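# Assemble the two printed parts to match the stand model

## Task

Join the two 3D-printed parts so that they end up assembled the same way as the finished example shown on the stand.

## Robot and tools

Robot: the upper body of a humanoid on a stand past the table's -x edge, facing roughly +x. It has two seven-joint arms. left_arm is on the +y side and carries a five-finger left hand. right_arm is on the -y side and carries a five-finger right hand. The left hand mirrors the right. The reference pages (show_instructions) picture the finished assembly.

Scene frame: the table top is z = 0 and +z is up. +x runs across the table away from the robot, and the table's near edge is at x = 0.18 m. The base of left_arm is at (+0.071, +0.092, +0.417) m and the base of right_arm is at (+0.039, -0.106, +0.418) m, both turned slightly about z. Each hand point can be at most 0.62 m from its shoulder. Printed positions may be off by a few cm, more when an arm is stretched far.

Hand point: a point fixed to the palm, 0.15 m out from the wrist face along the fingers and 0.05 m in front of the palm. Its +z points along straight fingers and its +y points out of the palm. On the right hand +x points across the palm away from the thumb; on the left hand +x points toward the thumb. Straight fingers reach 0.06-0.07 m past the point. A wrist bracket on the little-finger side can collide with things. Results report end_effector_position (m) and end_effector_quat_wxyz for each arm in the scene frame, plus a Hand target, which is the last commanded pose after clipping.

A row is 28 numbers, each in [-1, 1], always for both arms, in this order:
- left_arm dx, dy, dz, rx, ry, rz
- left hand: little, ring, middle, index, thumb_bend, thumb_turn, force_limit, speed
- right_arm dx, dy, dz, rx, ry, rz
- right hand: the same eight numbers

The six pose numbers are offsets, not poses. They are measured along the scene axes from that arm's Hand target as it stood when the action or move began. 1.0 equals 0.6 m, or 180 degrees for rotation. rx, ry, rz form one rotation vector, turning the hand about its own point. Sending six zeros re-requests the current Hand target, and a hand point that stopped short is asked for again. If it still rests short, send the remaining gap as an offset. Each control step limits the commanded orientation to within 32 degrees of the measured one.

Hand numbers are absolute motor targets. For fingers and thumb_bend, +1 is straight and -1 is curled. For thumb_turn, +1 puts the thumb beside the palm and -1 puts it in front, facing the fingers. force_limit runs from about 0 N at -1 to 10 N at +1 (15 N for the two thumb motors). speed rises from nearly 0 at -1 to full at +0.48 and above. No value means 'unchanged': to keep a hand as it is, resend the eight numbers you last sent it. If you have sent none yet, use its hand_measured six values, then hand_force_limit and hand_speed. With the thumb in front, the hand closes around objects about 0.035-0.065 m thick, or a handle down to about 0.025 m. For a soft grip, close at speed -0.94 or lower. To grip harder, raise force_limit and send a target more closed than hand_measured. To loosen, send a target more open than it.

Tools:
- execute_actions(actions, cameras): actions is a list of actions. Each action is a list of up to 15 rows, one per 1/30 s step; a short action holds its last row. Every row counts from the action's starting Hand target, not from the previous row. cameras takes names, ["all"] or []. An empty actions list returns images and the full state.
- move(target, speed, blend, blocking, cameras): target is one 28-number row, or a list of up to 15 rows. All rows are offsets from the same starting Hand targets, and each arm follows a straight path. speed is in m/s, from 0.002 to 1.8, default 0.25; turning is capped at twice that in rad/s. It can be one value, or one per target. blend, in m, rounds corners at intermediate targets; 0 stops at each. A move lasts at most 10 s. blocking=false returns early while the move continues. Hand numbers of later targets are applied on arrival there. The move does not avoid obstacles or the other arm, and faster moves hit harder and stray more.
- wait(seconds 0-10), stop(), zoom_image(camera, region [x0,y0,x1,y1], at most 504x504 px), show_instructions(), finished_scene(scene 1).

Cameras: cam_high, cam_bench, cam_left_wrist and cam_right_wrist, each 672x504.

Reading results:
- The move: line gives the ending (done, off_target, moving, held, fault) and any limits (paced = pose clipped, held = steps withheld). An arm not named in the ending is done, meaning within 3 mm and 2 degrees of its target. Neither done nor off_target tells you whether the hand is touching something.
- hand_measured, hand_stopped_by (moving, target, force, stalled, fault) and hand_load_n list the six motors in row order. Load is positive when something pushes the finger open, and a lost grip shows as load near 0.
- Joint velocities may read 'within noise'. Joint torques include the arm's own weight and are positive toward larger joint angles.
- MOTOR HOT appears at 90 °C. At 120 °C that arm faults and drops for 30-60 s. Holding loads, stretched poses and pushing against unreachable poses all heat the motors.

Avoid:
- dropping parts, or letting go of a part while it is still moving
- knocking anything off the table
- fast collisions and hard presses
- any contact between the two arms, including one hand closing on the other hand's fingers
- overloading fingers with pulls, twists or swung loads

An arm blocked by something keeps pushing. To relieve it, command its target back past the current hand point. Check the result visually before calling finished_scene: the assembly must stay in place once the hands let go.

Each tool is called after "Request:" as name([rows], argument=value, ...), one row to a line, values as JSON.

Reference images:

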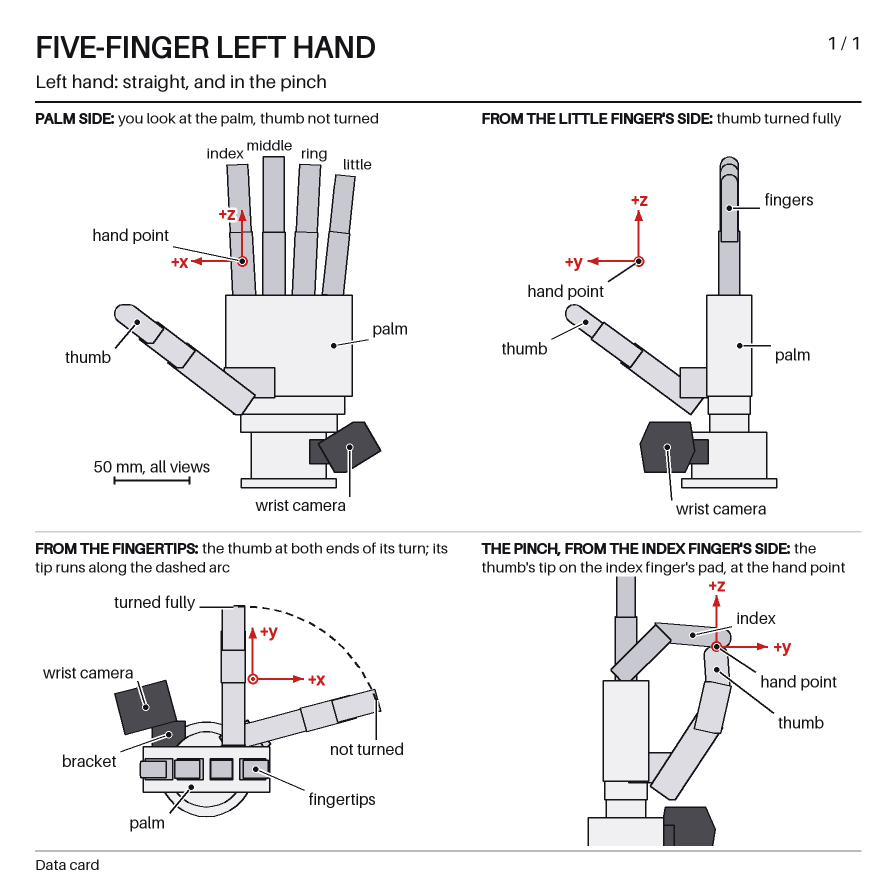

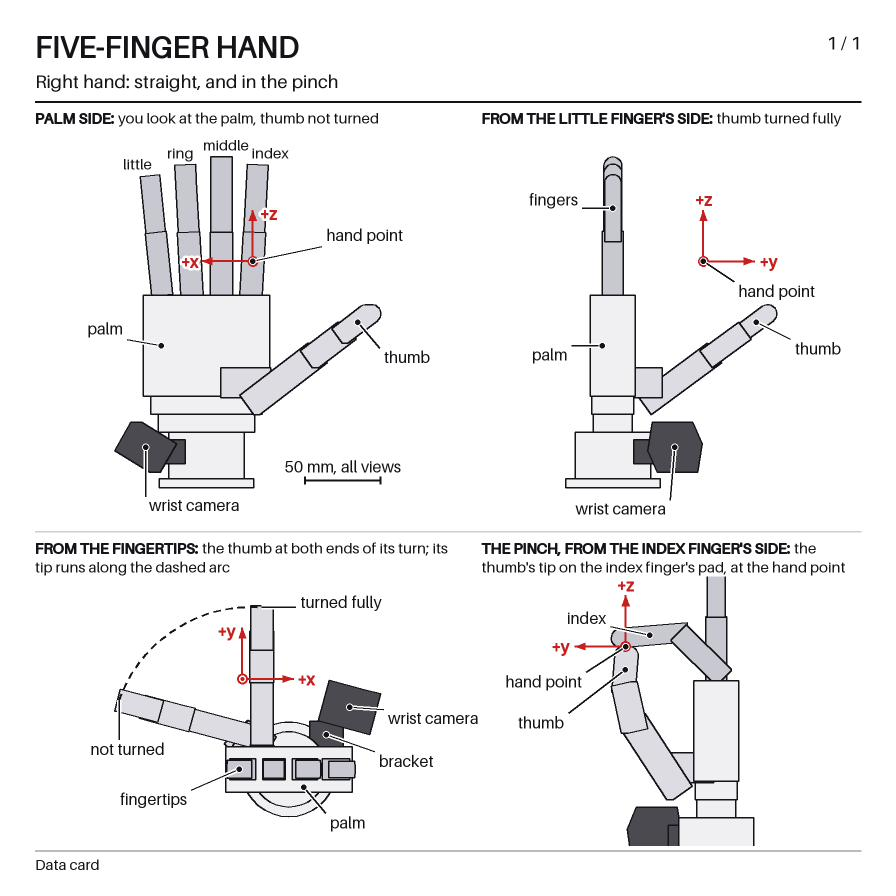

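## Session

Request:
execute_actions(actions=[])

Scene clock: 0.00 s.
left_arm: end_effector_position=(+0.1880, +0.0929, +0.5179) hand_measured=(+1.000, +1.000, +1.000, +1.000, +1.000, +1.000) hand_load_n=(-0.5, +0.0, +0.0, +0.0, +0.0, +0.0) hand_stopped_by=(target, target, target, target, target, target) hand_force_limit=0.00 hand_speed=-0.80 end_effector_quat_wxyz=(+0.139, +0.062, -0.158, +0.976) | right_arm: end_effector_position=(+0.1505, -0.1418, +0.5196) hand_measured=(+1.000, +1.000, +1.000, +1.000, +1.000, +1.000) hand_load_n=(+0.0, +0.0, +0.0, +0.0, +0.0, +0.0) hand_stopped_by=(target, target, target, target, target, target) hand_force_limit=0.00 hand_speed=-0.80 end_effector_quat_wxyz=(+0.984, -0.153, +0.087, -0.018)
Joint positions: left_arm=[-0.08 0.5 0.23 -0.53 -0.57 -1 -0.31] | right_arm=[-0.08 -0.5 -0.23 -0.53 0.57 -1 0.31]
Joint velocities: within noise
Joint torques (N m): no reading
Motor temperatures (°C): left_arm=[44 45 34 42 35 39 35] | right_arm=[43 47 45 46 41 33 30]
Hand target: left_arm +0.1880, +0.0929, +0.5179; +0.139, +0.062, -0.158, +0.976 | right_arm +0.1505, -0.1418, +0.5196; +0.984, -0.153, +0.087, -0.018

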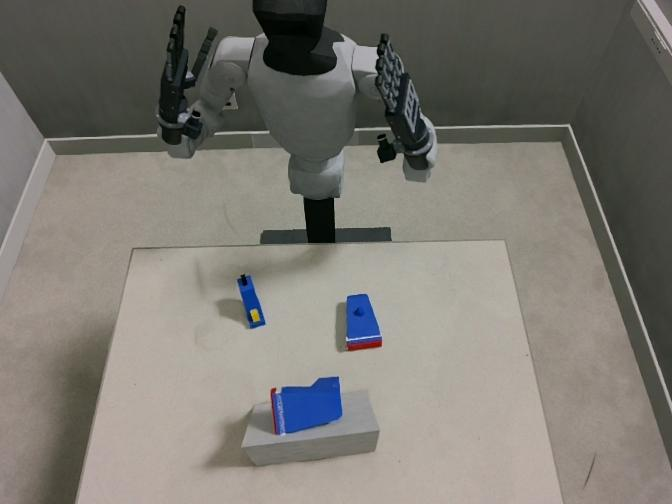

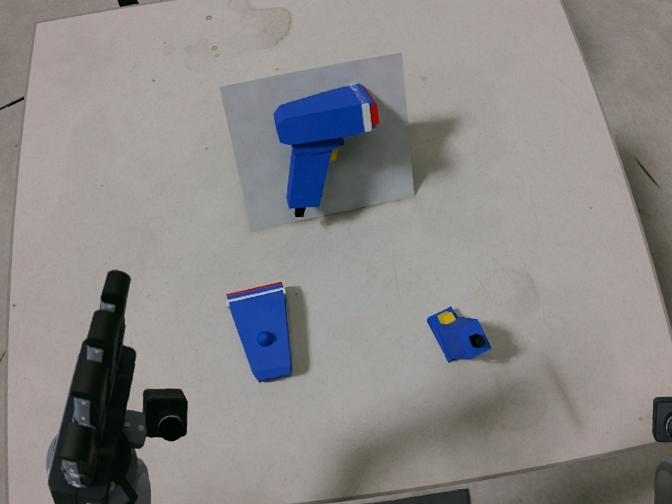

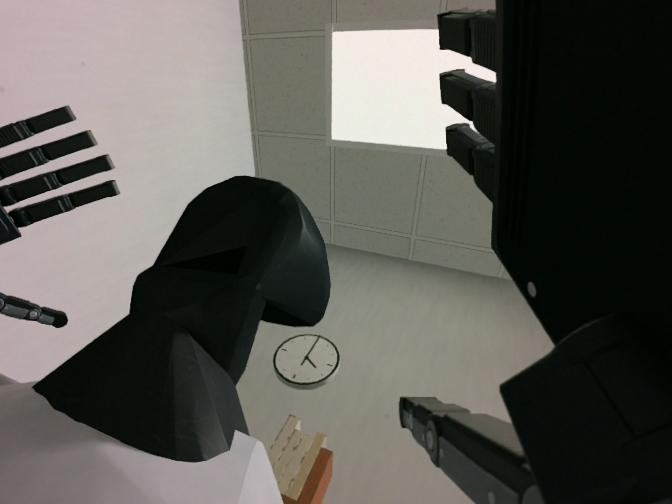

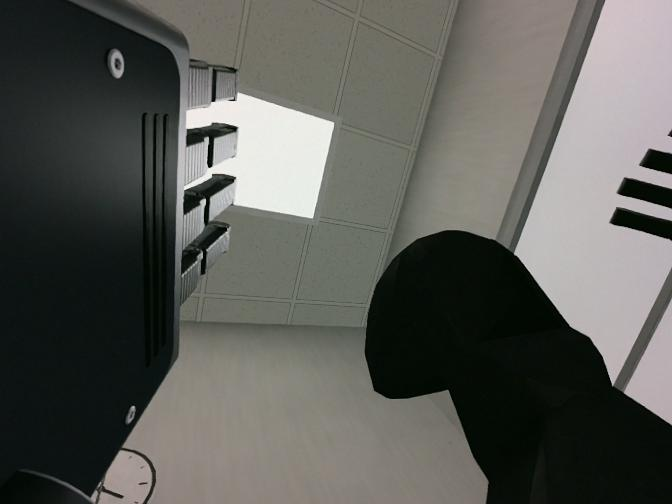

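Request:
zoom_image(camera="cam_bench", region=[210, 40, 430, 240])

Request:
zoom_image(camera="cam_bench", region=[210, 260, 330, 400])

Request:
zoom_image(camera="cam_bench", region=[400, 280, 530, 380])

Request:
zoom_image(camera="cam_high", region=[200, 250, 420, 470])

Scaled by 2.291 from the camera's 672x504 image, which has a finer 960x720 frame.

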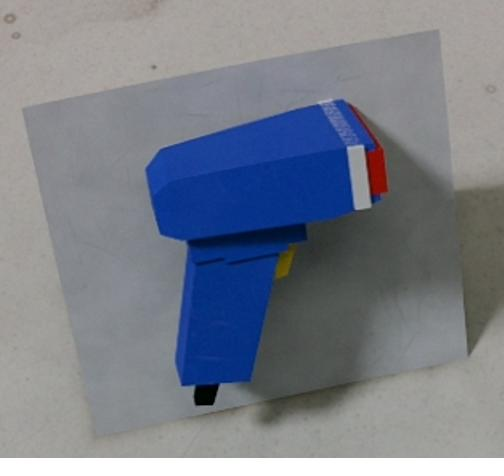

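Scaled by 3.600 from the camera's 672x504 image, which has a finer 960x720 frame.

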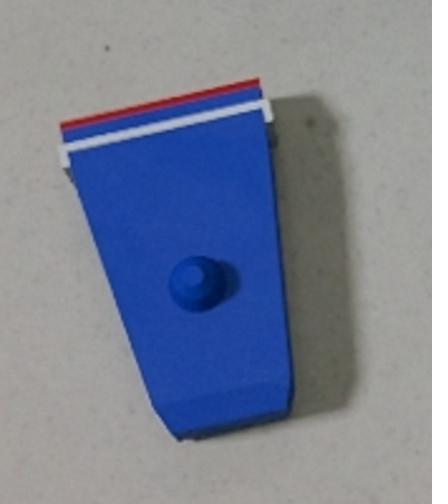

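Scaled by 3.877 from the camera's 672x504 image, which has a finer 960x720 frame.

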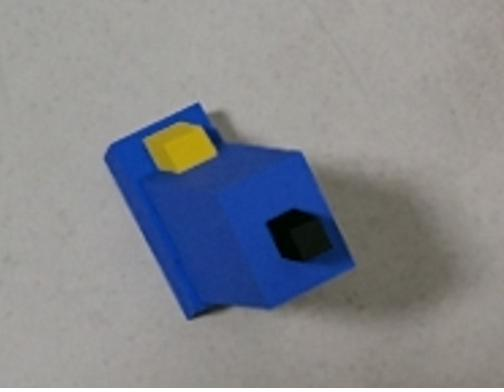

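Scaled by 2.291 from the camera's 672x504 image, which has a finer 960x720 frame.

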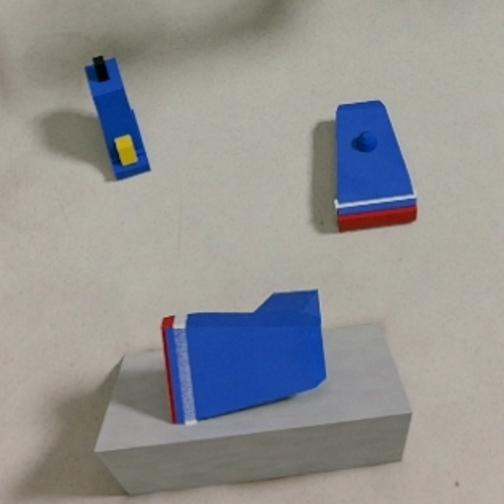

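Request:
move([
  [0,0,0,0,0,0,1,1,1,1,1,1,0,-0.8, 0.2,-0.03,-0.15,0.01,0.5,-0.07,1,1,1,1,1,-1,0,0.4],
  [0,0,0,0,0,0,1,1,1,1,1,1,0,-0.8, 0.24,-0.03,-0.38,0.017,0.933,-0.145,1,1,1,1,1,-1,0,0.4],
], blend=0.05, speed=0.5, cameras=["all"])

Scene clock: 50.97 s.
left_arm: end_effector_position=(+0.1880, +0.0929, +0.5179) hand_measured=(+1.000, +1.000, +1.000, +1.000, +1.000, +1.000) hand_load_n=(+0.0, +0.0, +0.0, +0.0, +0.0, +0.0) hand_stopped_by=(target, target, target, target, target, target) hand_force_limit=0.00 hand_speed=-0.80 end_effector_quat_wxyz=(+0.139, +0.062, -0.158, +0.976) | right_arm: end_effector_position=(+0.2927, -0.1592, +0.2924) hand_measured=(+1.000, +1.000, +1.000, +1.000, +1.000, -1.000) hand_load_n=(+0.0, +0.0, +0.0, +0.0, +0.0, +0.0) hand_stopped_by=(target, target, target, target, target, target) hand_force_limit=0.00 hand_speed=0.40 end_effector_quat_wxyz=(+0.338, -0.106, +0.934, +0.042)
Joint positions: left_arm=[-0.08 0.5 0.23 -0.53 -0.57 -1 -0.31] | right_arm=[2.694 -1.58 -2.593 -0.732 1.968 0.281 -0.16]
Joint torques (N m): left_arm=[-1.92 1.5 1.19 -1.59 -0.5 -0.29 0.22] | right_arm=[-3.1 3.61 -3.67 1.53 1.03 -0.76 -0.13]
Hand target: left_arm +0.1880, +0.0929, +0.5179; +0.139, +0.062, -0.158, +0.976 | right_arm +0.2945, -0.1598, +0.2916; +0.081, -0.025, +0.996, +0.010
Off the commanded pose: left_arm 0.000 m, 0 deg | right_arm 0.002 m, 42 deg; orientation clipped.
joint sent to its limit (right arm) — joint 1 (shoulder pitch), upper limit; joint 2 (shoulder roll), lower limit; joint 3 (shoulder yaw), lower limit; joint 5 (wrist roll), upper limit. The joint targets are off in orientation, not in position.
move: off_target (right_arm); limits=paced

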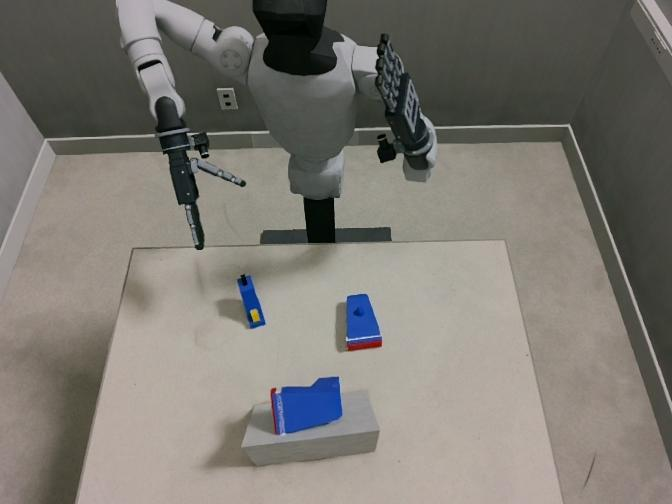

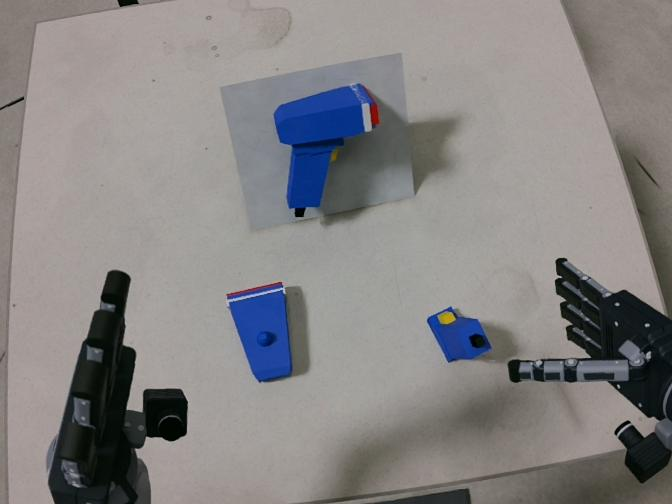

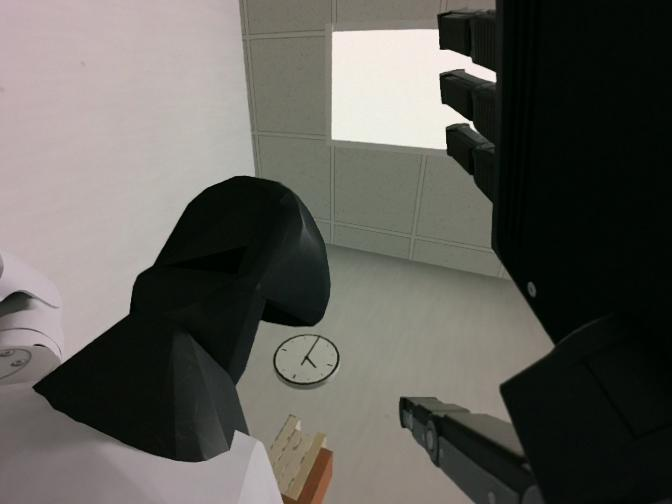

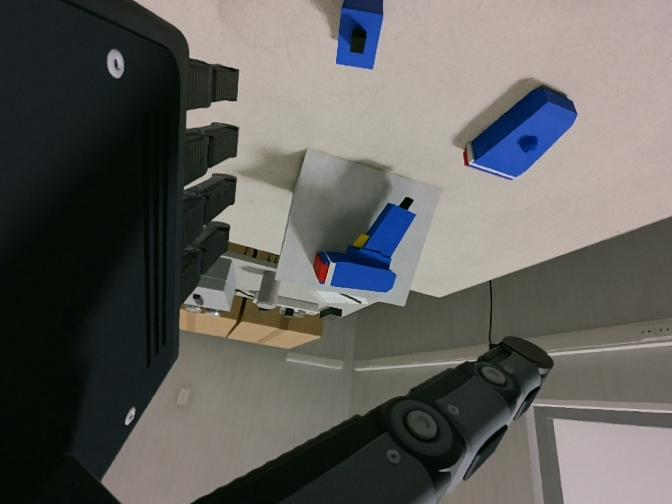

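Request:
move([
  [0,0,0,0,0,0,1,1,1,1,1,1,0,-0.8, -0.04,0.0,0.23,0,-0.4,0.07,1,1,1,1,1,-1,0,0.4],
  [0,0,0,0,0,0,1,1,1,1,1,1,0,-0.8, -0.24,0.03,0.38,-0.017,-0.933,0.145,1,1,1,1,1,-1,0,0.4],
], blend=0.05, speed=0.5, cameras=["cam_high"])

Scene clock: 69.03 s.
left_arm: end_effector_position=(+0.1880, +0.0929, +0.5179) hand_measured=(+1.000, +1.000, +1.000, +1.000, +1.000, +1.000) hand_load_n=(+0.0, +0.0, +0.0, +0.0, +0.0, +0.0) hand_stopped_by=(target, target, target, target, target, target) hand_force_limit=0.00 hand_speed=-0.80 end_effector_quat_wxyz=(+0.139, +0.062, -0.158, +0.976) | right_arm: end_effector_position=(+0.1500, -0.1419, +0.5205) hand_measured=(+1.000, +1.000, +1.000, +1.000, +1.000, -1.000) hand_load_n=(+0.0, +0.0, +0.0, +0.0, +0.0, +0.0) hand_stopped_by=(target, target, target, target, target, target) hand_force_limit=0.00 hand_speed=0.40 end_effector_quat_wxyz=(+0.985, -0.167, +0.006, -0.029)
Joint positions: left_arm=[-0.08 0.5 0.23 -0.53 -0.57 -1 -0.31] | right_arm=[-0.226 -1.104 0.027 -0.245 -0.148 -1.367 -0.91]
Joint torques (N m): left_arm=[-1.91 1.49 1.19 -1.58 -0.5 -0.29 0.22] | right_arm=[-4.98 -2.83 -2.45 -0.43 1.24 -0.04 -0.32]
Hand target: left_arm +0.1880, +0.0929, +0.5179; +0.139, +0.062, -0.158, +0.976 | right_arm +0.1505, -0.1418, +0.5196; +0.986, -0.166, +0.004, -0.029
Off the commanded pose: left_arm 0.000 m, 0 deg | right_arm 0.001 m, 0 deg.
move: done
Images, in order (width x height): cam_high 672x504.

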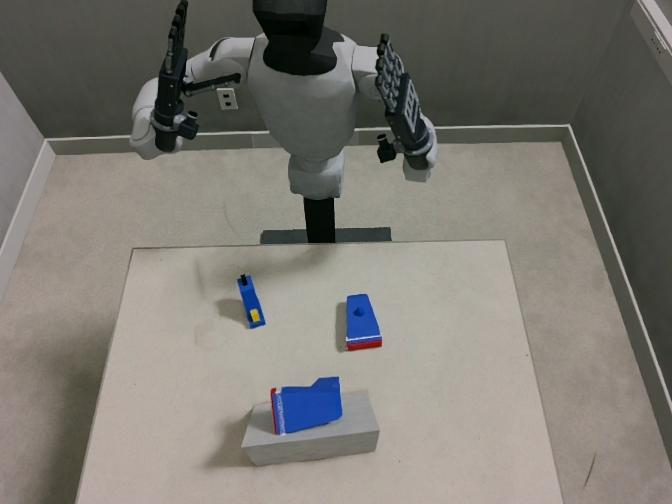

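Request:
move(target=[0,0,0,0,0,0,1,1,1,1,1,1,0,-0.8, 0.23,-0.10,-0.15,0.0,0.5,0,1,1,1,1,1,-1,0,0.4], speed=0.5)

Scene clock: 74.60 s.
left_arm: end_effector_position=(+0.1880, +0.0929, +0.5179) hand_measured=(+1.000, +1.000, +1.000, +1.000, +1.000, +1.000) hand_load_n=(+0.0, +0.0, +0.0, +0.0, +0.0, -0.5) hand_stopped_by=(target, target, target, target, target, target) hand_force_limit=0.00 hand_speed=-0.80 end_effector_quat_wxyz=(+0.139, +0.062, -0.158, +0.976) | right_arm: end_effector_position=(+0.2892, -0.2028, +0.4276) hand_measured=(+1.000, +1.000, +1.000, +1.000, +1.000, -1.000) hand_load_n=(+0.0, +0.5, +0.0, +0.0, +0.0, -0.5) hand_stopped_by=(target, target, target, target, target, target) hand_force_limit=0.00 hand_speed=0.40 end_effector_quat_wxyz=(+0.693, -0.139, +0.701, +0.094)
Joint positions: left_arm=[-0.08 0.5 0.23 -0.53 -0.57 -1 -0.31] | right_arm=[1.138 -1.431 -0.942 -0.526 1.486 -0.391 0.317]
Joint torques (N m): left_arm=[-1.91 1.49 1.2 -1.58 -0.51 -0.29 0.22] | right_arm=[-2.09 -0.01 -4.55 -0.73 1.51 -1.13 -0.11]
Hand target: left_arm +0.1880, +0.0929, +0.5179; +0.139, +0.062, -0.158, +0.976 | right_arm +0.2885, -0.2018, +0.4296; +0.694, -0.138, +0.700, +0.097
Off the commanded pose: left_arm 0.000 m, 0 deg | right_arm 0.002 m, 0 deg.
move: done

Request:
move([
  [0,0,0,0,0,0,1,1,1,1,1,1,0,-0.8, -0.23,0.10,0.15,0.0,-0.5,0,1,1,1,1,1,-1,0,0.4],
  [0,0,0,0,0,0,1,1,1,1,1,1,0,-0.8, 0.1,-0.0,-0.2,0.0,-0.0,0,1,1,1,1,1,-1,0,0.4],
], speed=0.5, cameras=["cam_high"])

Scene clock: 93.10 s.
left_arm: end_effector_position=(+0.1880, +0.0929, +0.5179) hand_measured=(+1.000, +1.000, +1.000, +1.000, +1.000, +1.000) hand_load_n=(+0.0, +0.0, +0.0, +0.0, +0.0, +0.0) hand_stopped_by=(target, target, target, target, target, target) hand_force_limit=0.00 hand_speed=-0.80 end_effector_quat_wxyz=(+0.139, +0.062, -0.158, +0.976) | right_arm: end_effector_position=(+0.3468, -0.2002, +0.3080) hand_measured=(+1.000, +1.000, +1.000, +1.000, +1.000, -1.000) hand_load_n=(+0.0, +0.0, +0.0, +0.0, +0.0, +0.0) hand_stopped_by=(target, target, target, target, target, target) hand_force_limit=0.00 hand_speed=0.40 end_effector_quat_wxyz=(+0.693, -0.138, +0.701, +0.099)
Joint positions: left_arm=[-0.08 0.5 0.23 -0.53 -0.57 -1 -0.31] | right_arm=[-0.146 -1.267 0.48 -0.014 1.139 -0.544 0.244]
Joint torques (N m): left_arm=[-1.91 1.49 1.19 -1.59 -0.5 -0.29 0.22] | right_arm=[-5.61 -4.44 -4.23 -0.45 1.26 -1.14 -0.13]
Hand target: left_arm +0.1880, +0.0929, +0.5179; +0.139, +0.062, -0.158, +0.976 | right_arm +0.3485, -0.2018, +0.3096; +0.694, -0.138, +0.700, +0.097
Off the commanded pose: left_arm 0.000 m, 0 deg | right_arm 0.003 m, 0 deg.
move: done
Images, in order (width x height): cam_high 672x504.

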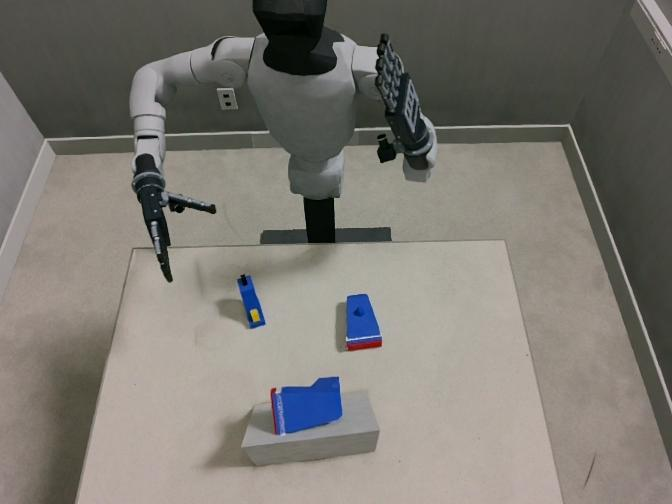

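Request:
move([
  [0,0,0,0,0,0,1,1,1,1,1,1,0,-0.8, -0.03,0.03,-0.1,0.0,0.25,0,1,1,1,1,1,-1,0,0.4],
], speed=0.4, cameras=["all"])

Scene clock: 100.87 s.
left_arm: end_effector_position=(+0.1880, +0.0929, +0.5179) hand_measured=(+1.000, +1.000, +1.000, +1.000, +1.000, +1.000) hand_load_n=(+0.0, +0.0, +0.0, +0.0, +0.0, +0.0) hand_stopped_by=(target, target, target, target, target, target) hand_force_limit=0.00 hand_speed=-0.80 end_effector_quat_wxyz=(+0.139, +0.062, -0.158, +0.976) | right_arm: end_effector_position=(+0.3284, -0.1834, +0.2483) hand_measured=(+1.000, +1.000, +1.000, +1.000, +1.000, -1.000) hand_load_n=(+0.0, +0.0, +0.0, +0.0, +0.0, -0.5) hand_stopped_by=(target, target, target, target, target, target) hand_force_limit=0.00 hand_speed=0.40 end_effector_quat_wxyz=(+0.371, -0.093, +0.913, +0.142)
Joint positions: left_arm=[-0.08 0.5 0.23 -0.53 -0.57 -1 -0.31] | right_arm=[-0.25 -1.573 0.294 -0.296 1.585 0.502 0.131]
Joint torques (N m): left_arm=[-1.91 1.49 1.2 -1.58 -0.5 -0.29 0.22] | right_arm=[-5.78 -3.64 -3.96 0.3 1.21 -0.85 -0.1]
Motor temperatures (°C): left_arm=[45 48 35 44 35 39 35] | right_arm=[45 52 48 45 41 34 30]
Hand target: left_arm +0.1880, +0.0929, +0.5179; +0.139, +0.062, -0.158, +0.976 | right_arm +0.3305, -0.1838, +0.2496; +0.374, -0.091, +0.912, +0.142
Off the commanded pose: left_arm 0.000 m, 0 deg | right_arm 0.002 m, 0 deg.
move: done

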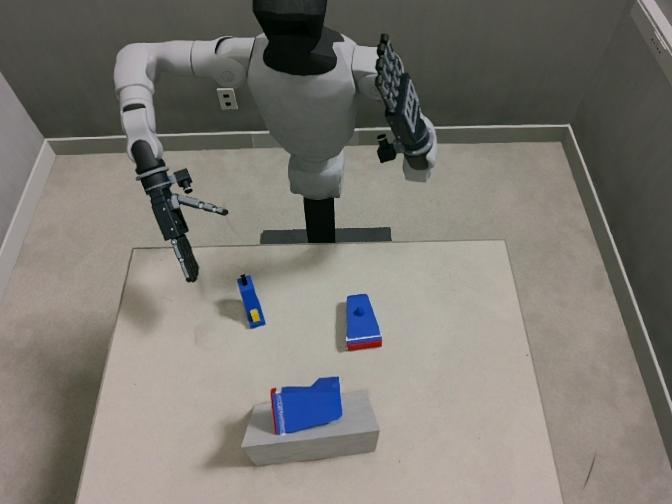

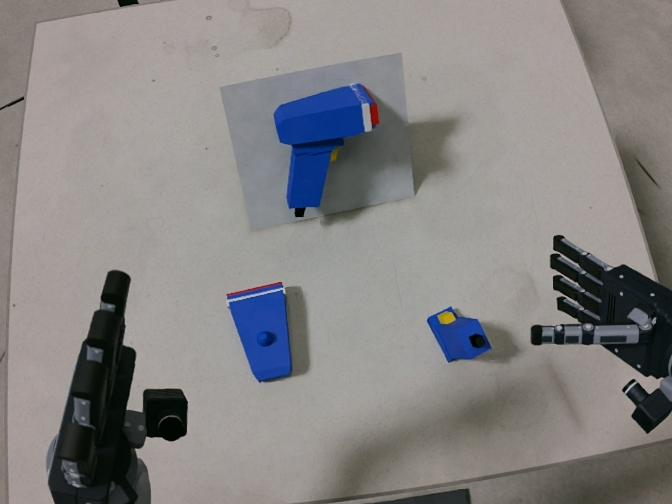

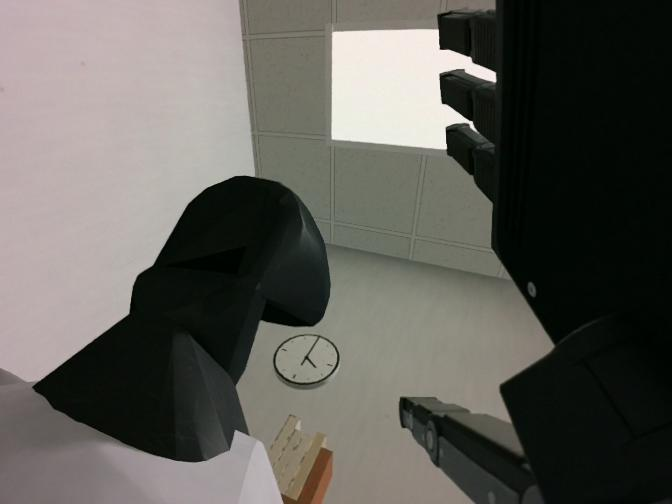

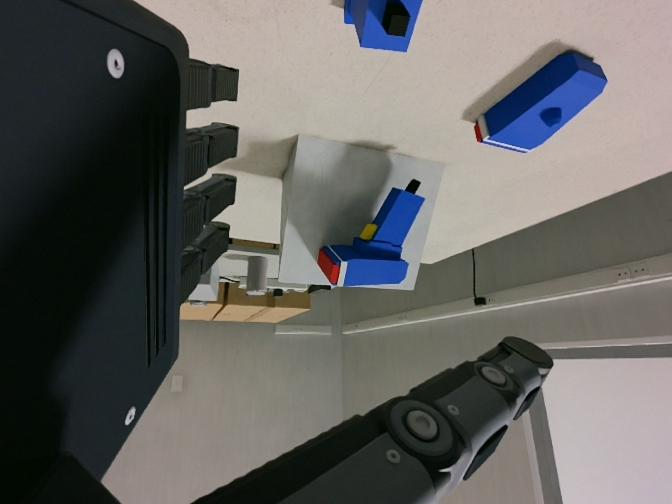

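Request:
move([
  [0,0,0,0,0,0,1,1,1,1,1,1,0,-0.8, -0.05,-0.06,-0.15,0.034,-0.116,-0.01,-1,-1,1,1,1,-1,0,0.4],
], speed=0.3, cameras=["all"])

Scene clock: 165.97 s.
left_arm: end_effector_position=(+0.1880, +0.0929, +0.5179) hand_measured=(+1.000, +1.000, +1.000, +1.000, +1.000, +1.000) hand_load_n=(+0.0, +0.0, +0.0, +0.0, +0.0, +0.0) hand_stopped_by=(target, target, target, target, target, target) hand_force_limit=0.00 hand_speed=-0.80 end_effector_quat_wxyz=(+0.139, +0.062, -0.158, +0.976) | right_arm: end_effector_position=(+0.2989, -0.2209, +0.1593) hand_measured=(-1.000, -1.000, +1.000, +1.000, +1.000, -1.000) hand_load_n=(+0.0, +0.0, +0.0, +0.0, +0.0, +0.0) hand_stopped_by=(target, target, target, target, target, target) hand_force_limit=0.00 hand_speed=0.40 end_effector_quat_wxyz=(+0.536, -0.084, +0.824, +0.164)
Joint positions: left_arm=[-0.08 0.5 0.23 -0.53 -0.57 -1 -0.31] | right_arm=[-0.07 -0.947 0.433 0.425 1.029 -0.337 0.609]
Joint torques (N m): left_arm=[-1.91 1.5 1.19 -1.58 -0.5 -0.29 0.22] | right_arm=[-4.35 -3.46 -3.14 -0.6 1.3 -1.14 0.01]
Motor temperatures (°C): left_arm=[45 48 35 44 35 39 35] | right_arm=[48 55 49 45 41 34 30]
Hand target: left_arm +0.1880, +0.0929, +0.5179; +0.139, +0.062, -0.158, +0.976 | right_arm +0.3005, -0.2198, +0.1596; +0.539, -0.081, +0.822, +0.166
Off the commanded pose: left_arm 0.000 m, 0 deg | right_arm 0.002 m, 1 deg.
move: done

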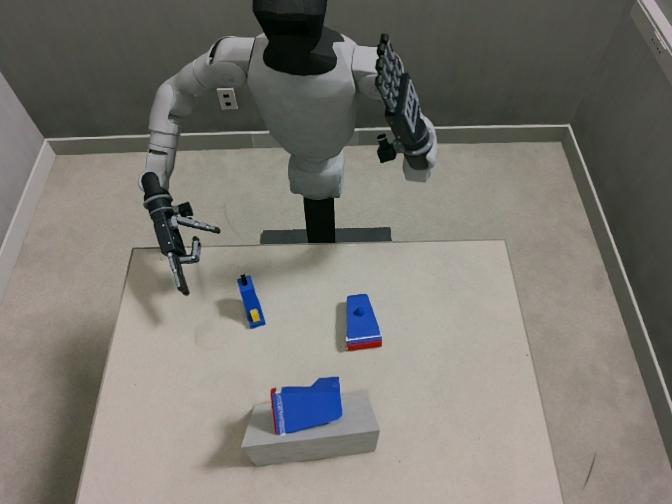

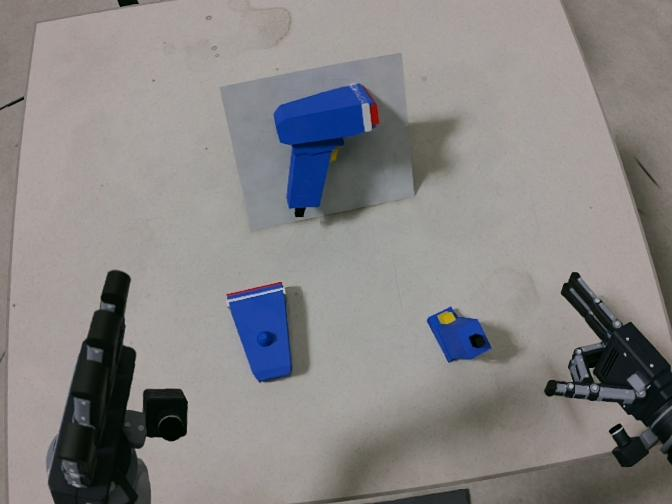

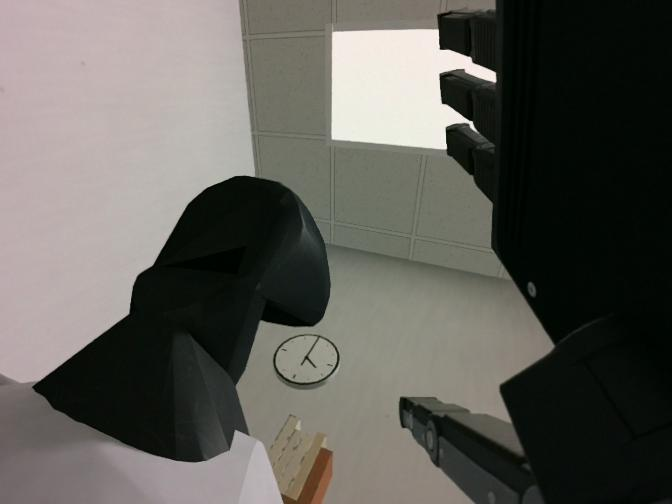

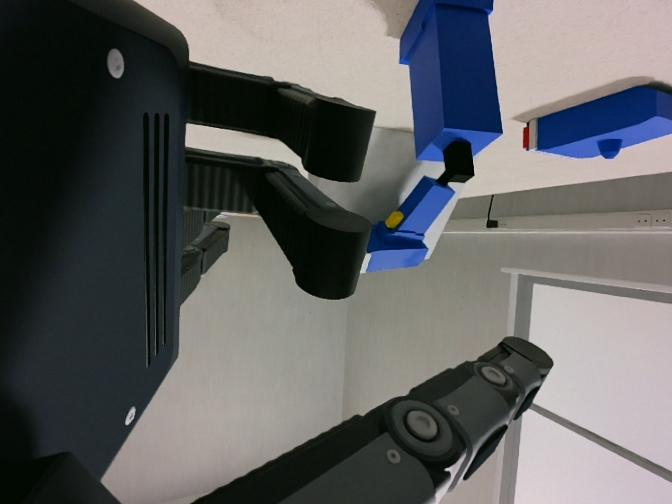

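Request:
move([
  [0,0,0,0,0,0,1,1,1,1,1,1,0,-0.8, -0.05,0.077,-0.107,0,0,0,-1,1,1,1,1,-1,0,0.4],
], speed=0.25, cameras=["all"])

Scene clock: 189.03 s.
left_arm: end_effector_position=(+0.1880, +0.0929, +0.5179) hand_measured=(+1.000, +1.000, +1.000, +1.000, +1.000, +1.000) hand_load_n=(+0.0, +0.0, +0.0, +0.0, +0.0, +0.0) hand_stopped_by=(target, target, target, target, target, target) hand_force_limit=0.00 hand_speed=-0.80 end_effector_quat_wxyz=(+0.139, +0.062, -0.158, +0.976) | right_arm: end_effector_position=(+0.2690, -0.1740, +0.0951) hand_measured=(-1.000, +1.000, +1.000, +1.000, +1.000, -1.000) hand_load_n=(+0.0, +0.0, +0.0, +0.0, +0.0, -0.5) hand_stopped_by=(target, target, target, target, target, target) hand_force_limit=0.00 hand_speed=0.40 end_effector_quat_wxyz=(+0.537, -0.085, +0.823, +0.165)
Joint positions: left_arm=[-0.08 0.5 0.23 -0.53 -0.57 -1 -0.31] | right_arm=[-0.093 -0.637 0.533 0.761 0.862 -0.619 0.623]
Joint torques (N m): left_arm=[-1.91 1.49 1.2 -1.58 -0.5 -0.29 0.22] | right_arm=[-3.24 -2.22 -2.14 -0.55 1.5 -1.16 -0.01]
Hand target: left_arm +0.1880, +0.0929, +0.5179; +0.139, +0.062, -0.158, +0.976 | right_arm +0.2705, -0.1736, +0.0954; +0.539, -0.081, +0.822, +0.166
Off the commanded pose: left_arm 0.000 m, 0 deg | right_arm 0.002 m, 1 deg.
move: done

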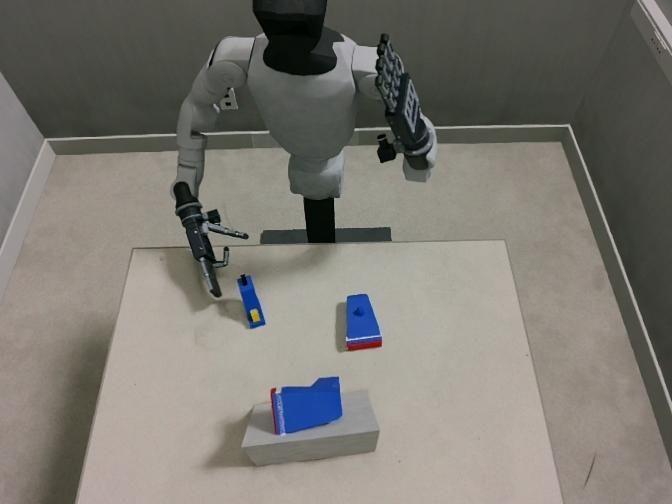

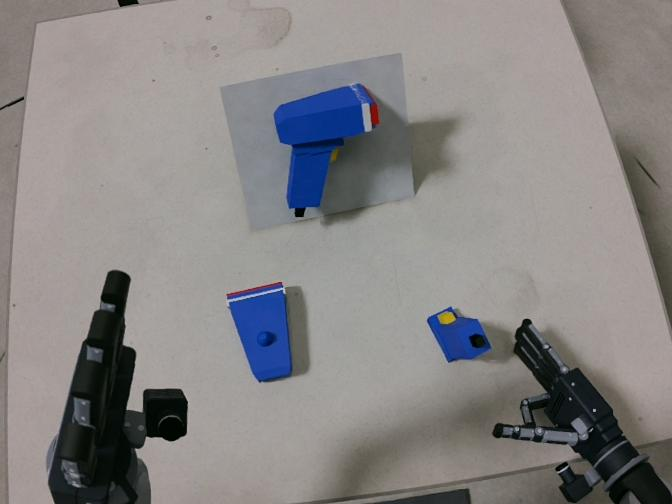

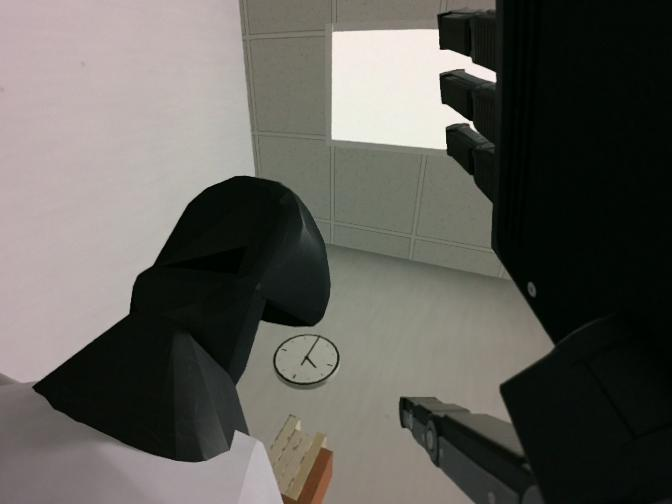

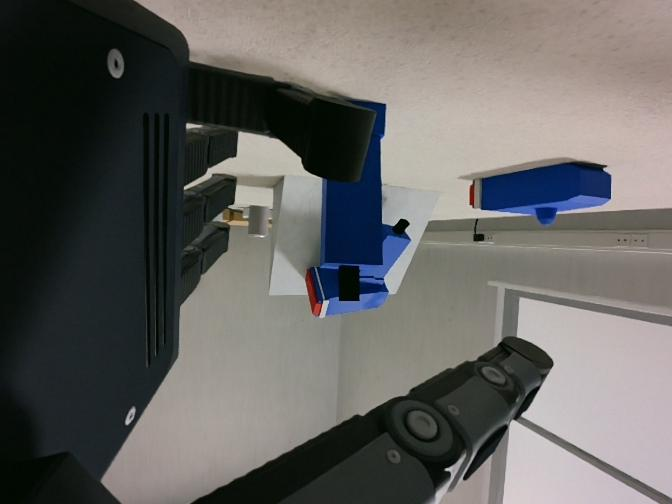

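Request:
move([
  [0,0,0,0,0,0,1,1,1,1,1,1,0,-0.8, 0.075,0.045,0,0,0,0,-1,1,1,1,1,-1,0,0.4],
], speed=0.1, cameras=["all"])

Scene clock: 199.40 s.
left_arm: end_effector_position=(+0.1880, +0.0929, +0.5179) hand_measured=(+1.000, +1.000, +1.000, +1.000, +1.000, +1.000) hand_load_n=(+0.0, +0.0, +0.0, +0.0, +0.0, -0.5) hand_stopped_by=(target, target, target, target, target, target) hand_force_limit=0.00 hand_speed=-0.80 end_effector_quat_wxyz=(+0.139, +0.062, -0.158, +0.976) | right_arm: end_effector_position=(+0.3156, -0.1485, +0.0976) hand_measured=(-1.000, +1.000, +1.000, +1.000, +1.000, -1.000) hand_load_n=(+0.0, +0.0, +0.0, +0.0, +0.0, +0.0) hand_stopped_by=(target, target, target, target, target, target) hand_force_limit=0.00 hand_speed=0.40 end_effector_quat_wxyz=(+0.542, -0.080, +0.820, +0.166)
Joint positions: left_arm=[-0.08 0.5 0.23 -0.53 -0.57 -1 -0.31] | right_arm=[-0.234 -0.574 0.581 0.742 0.818 -0.508 0.489]
Joint torques (N m): left_arm=[-1.92 1.49 1.2 -1.58 -0.5 -0.29 0.22] | right_arm=[-4.67 -2 -1.59 -0.97 1.06 -1.01 -0.13]
Hand target: left_arm +0.1880, +0.0929, +0.5179; +0.139, +0.062, -0.158, +0.976 | right_arm +0.3155, -0.1466, +0.0954; +0.539, -0.081, +0.822, +0.166
Off the commanded pose: left_arm 0.000 m, 0 deg | right_arm 0.003 m, 0 deg.
move: done

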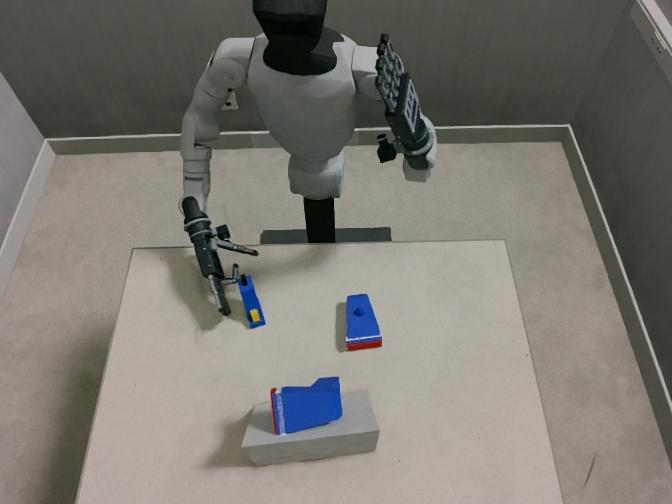

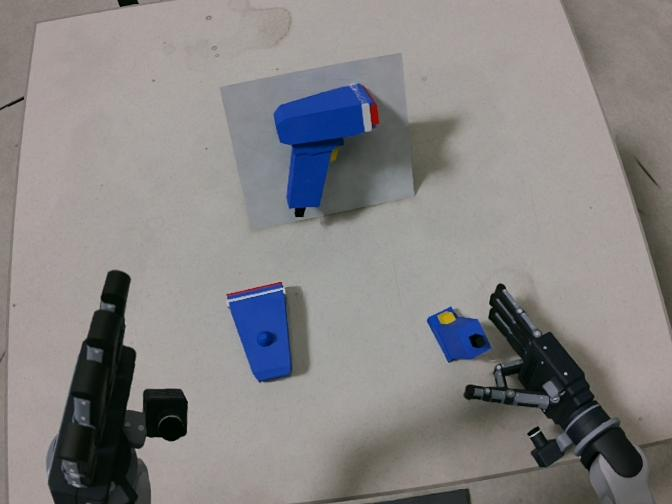

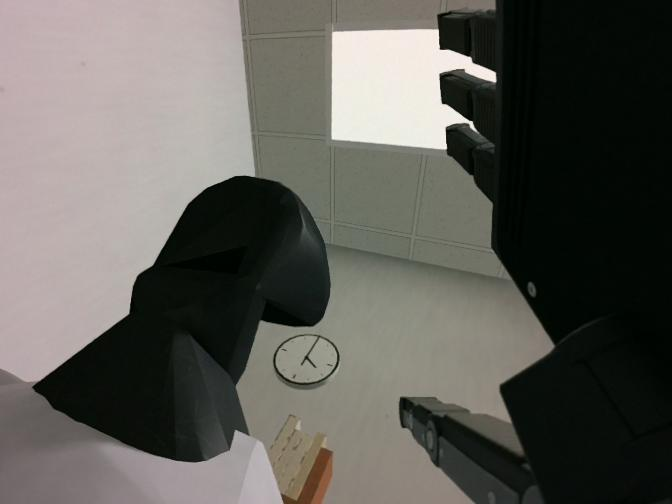

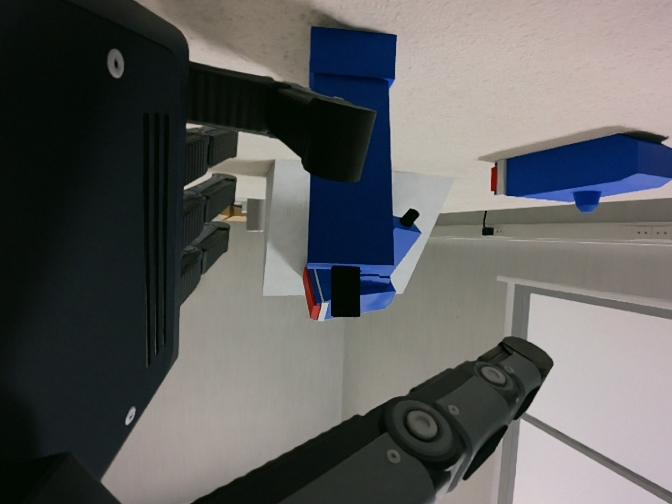

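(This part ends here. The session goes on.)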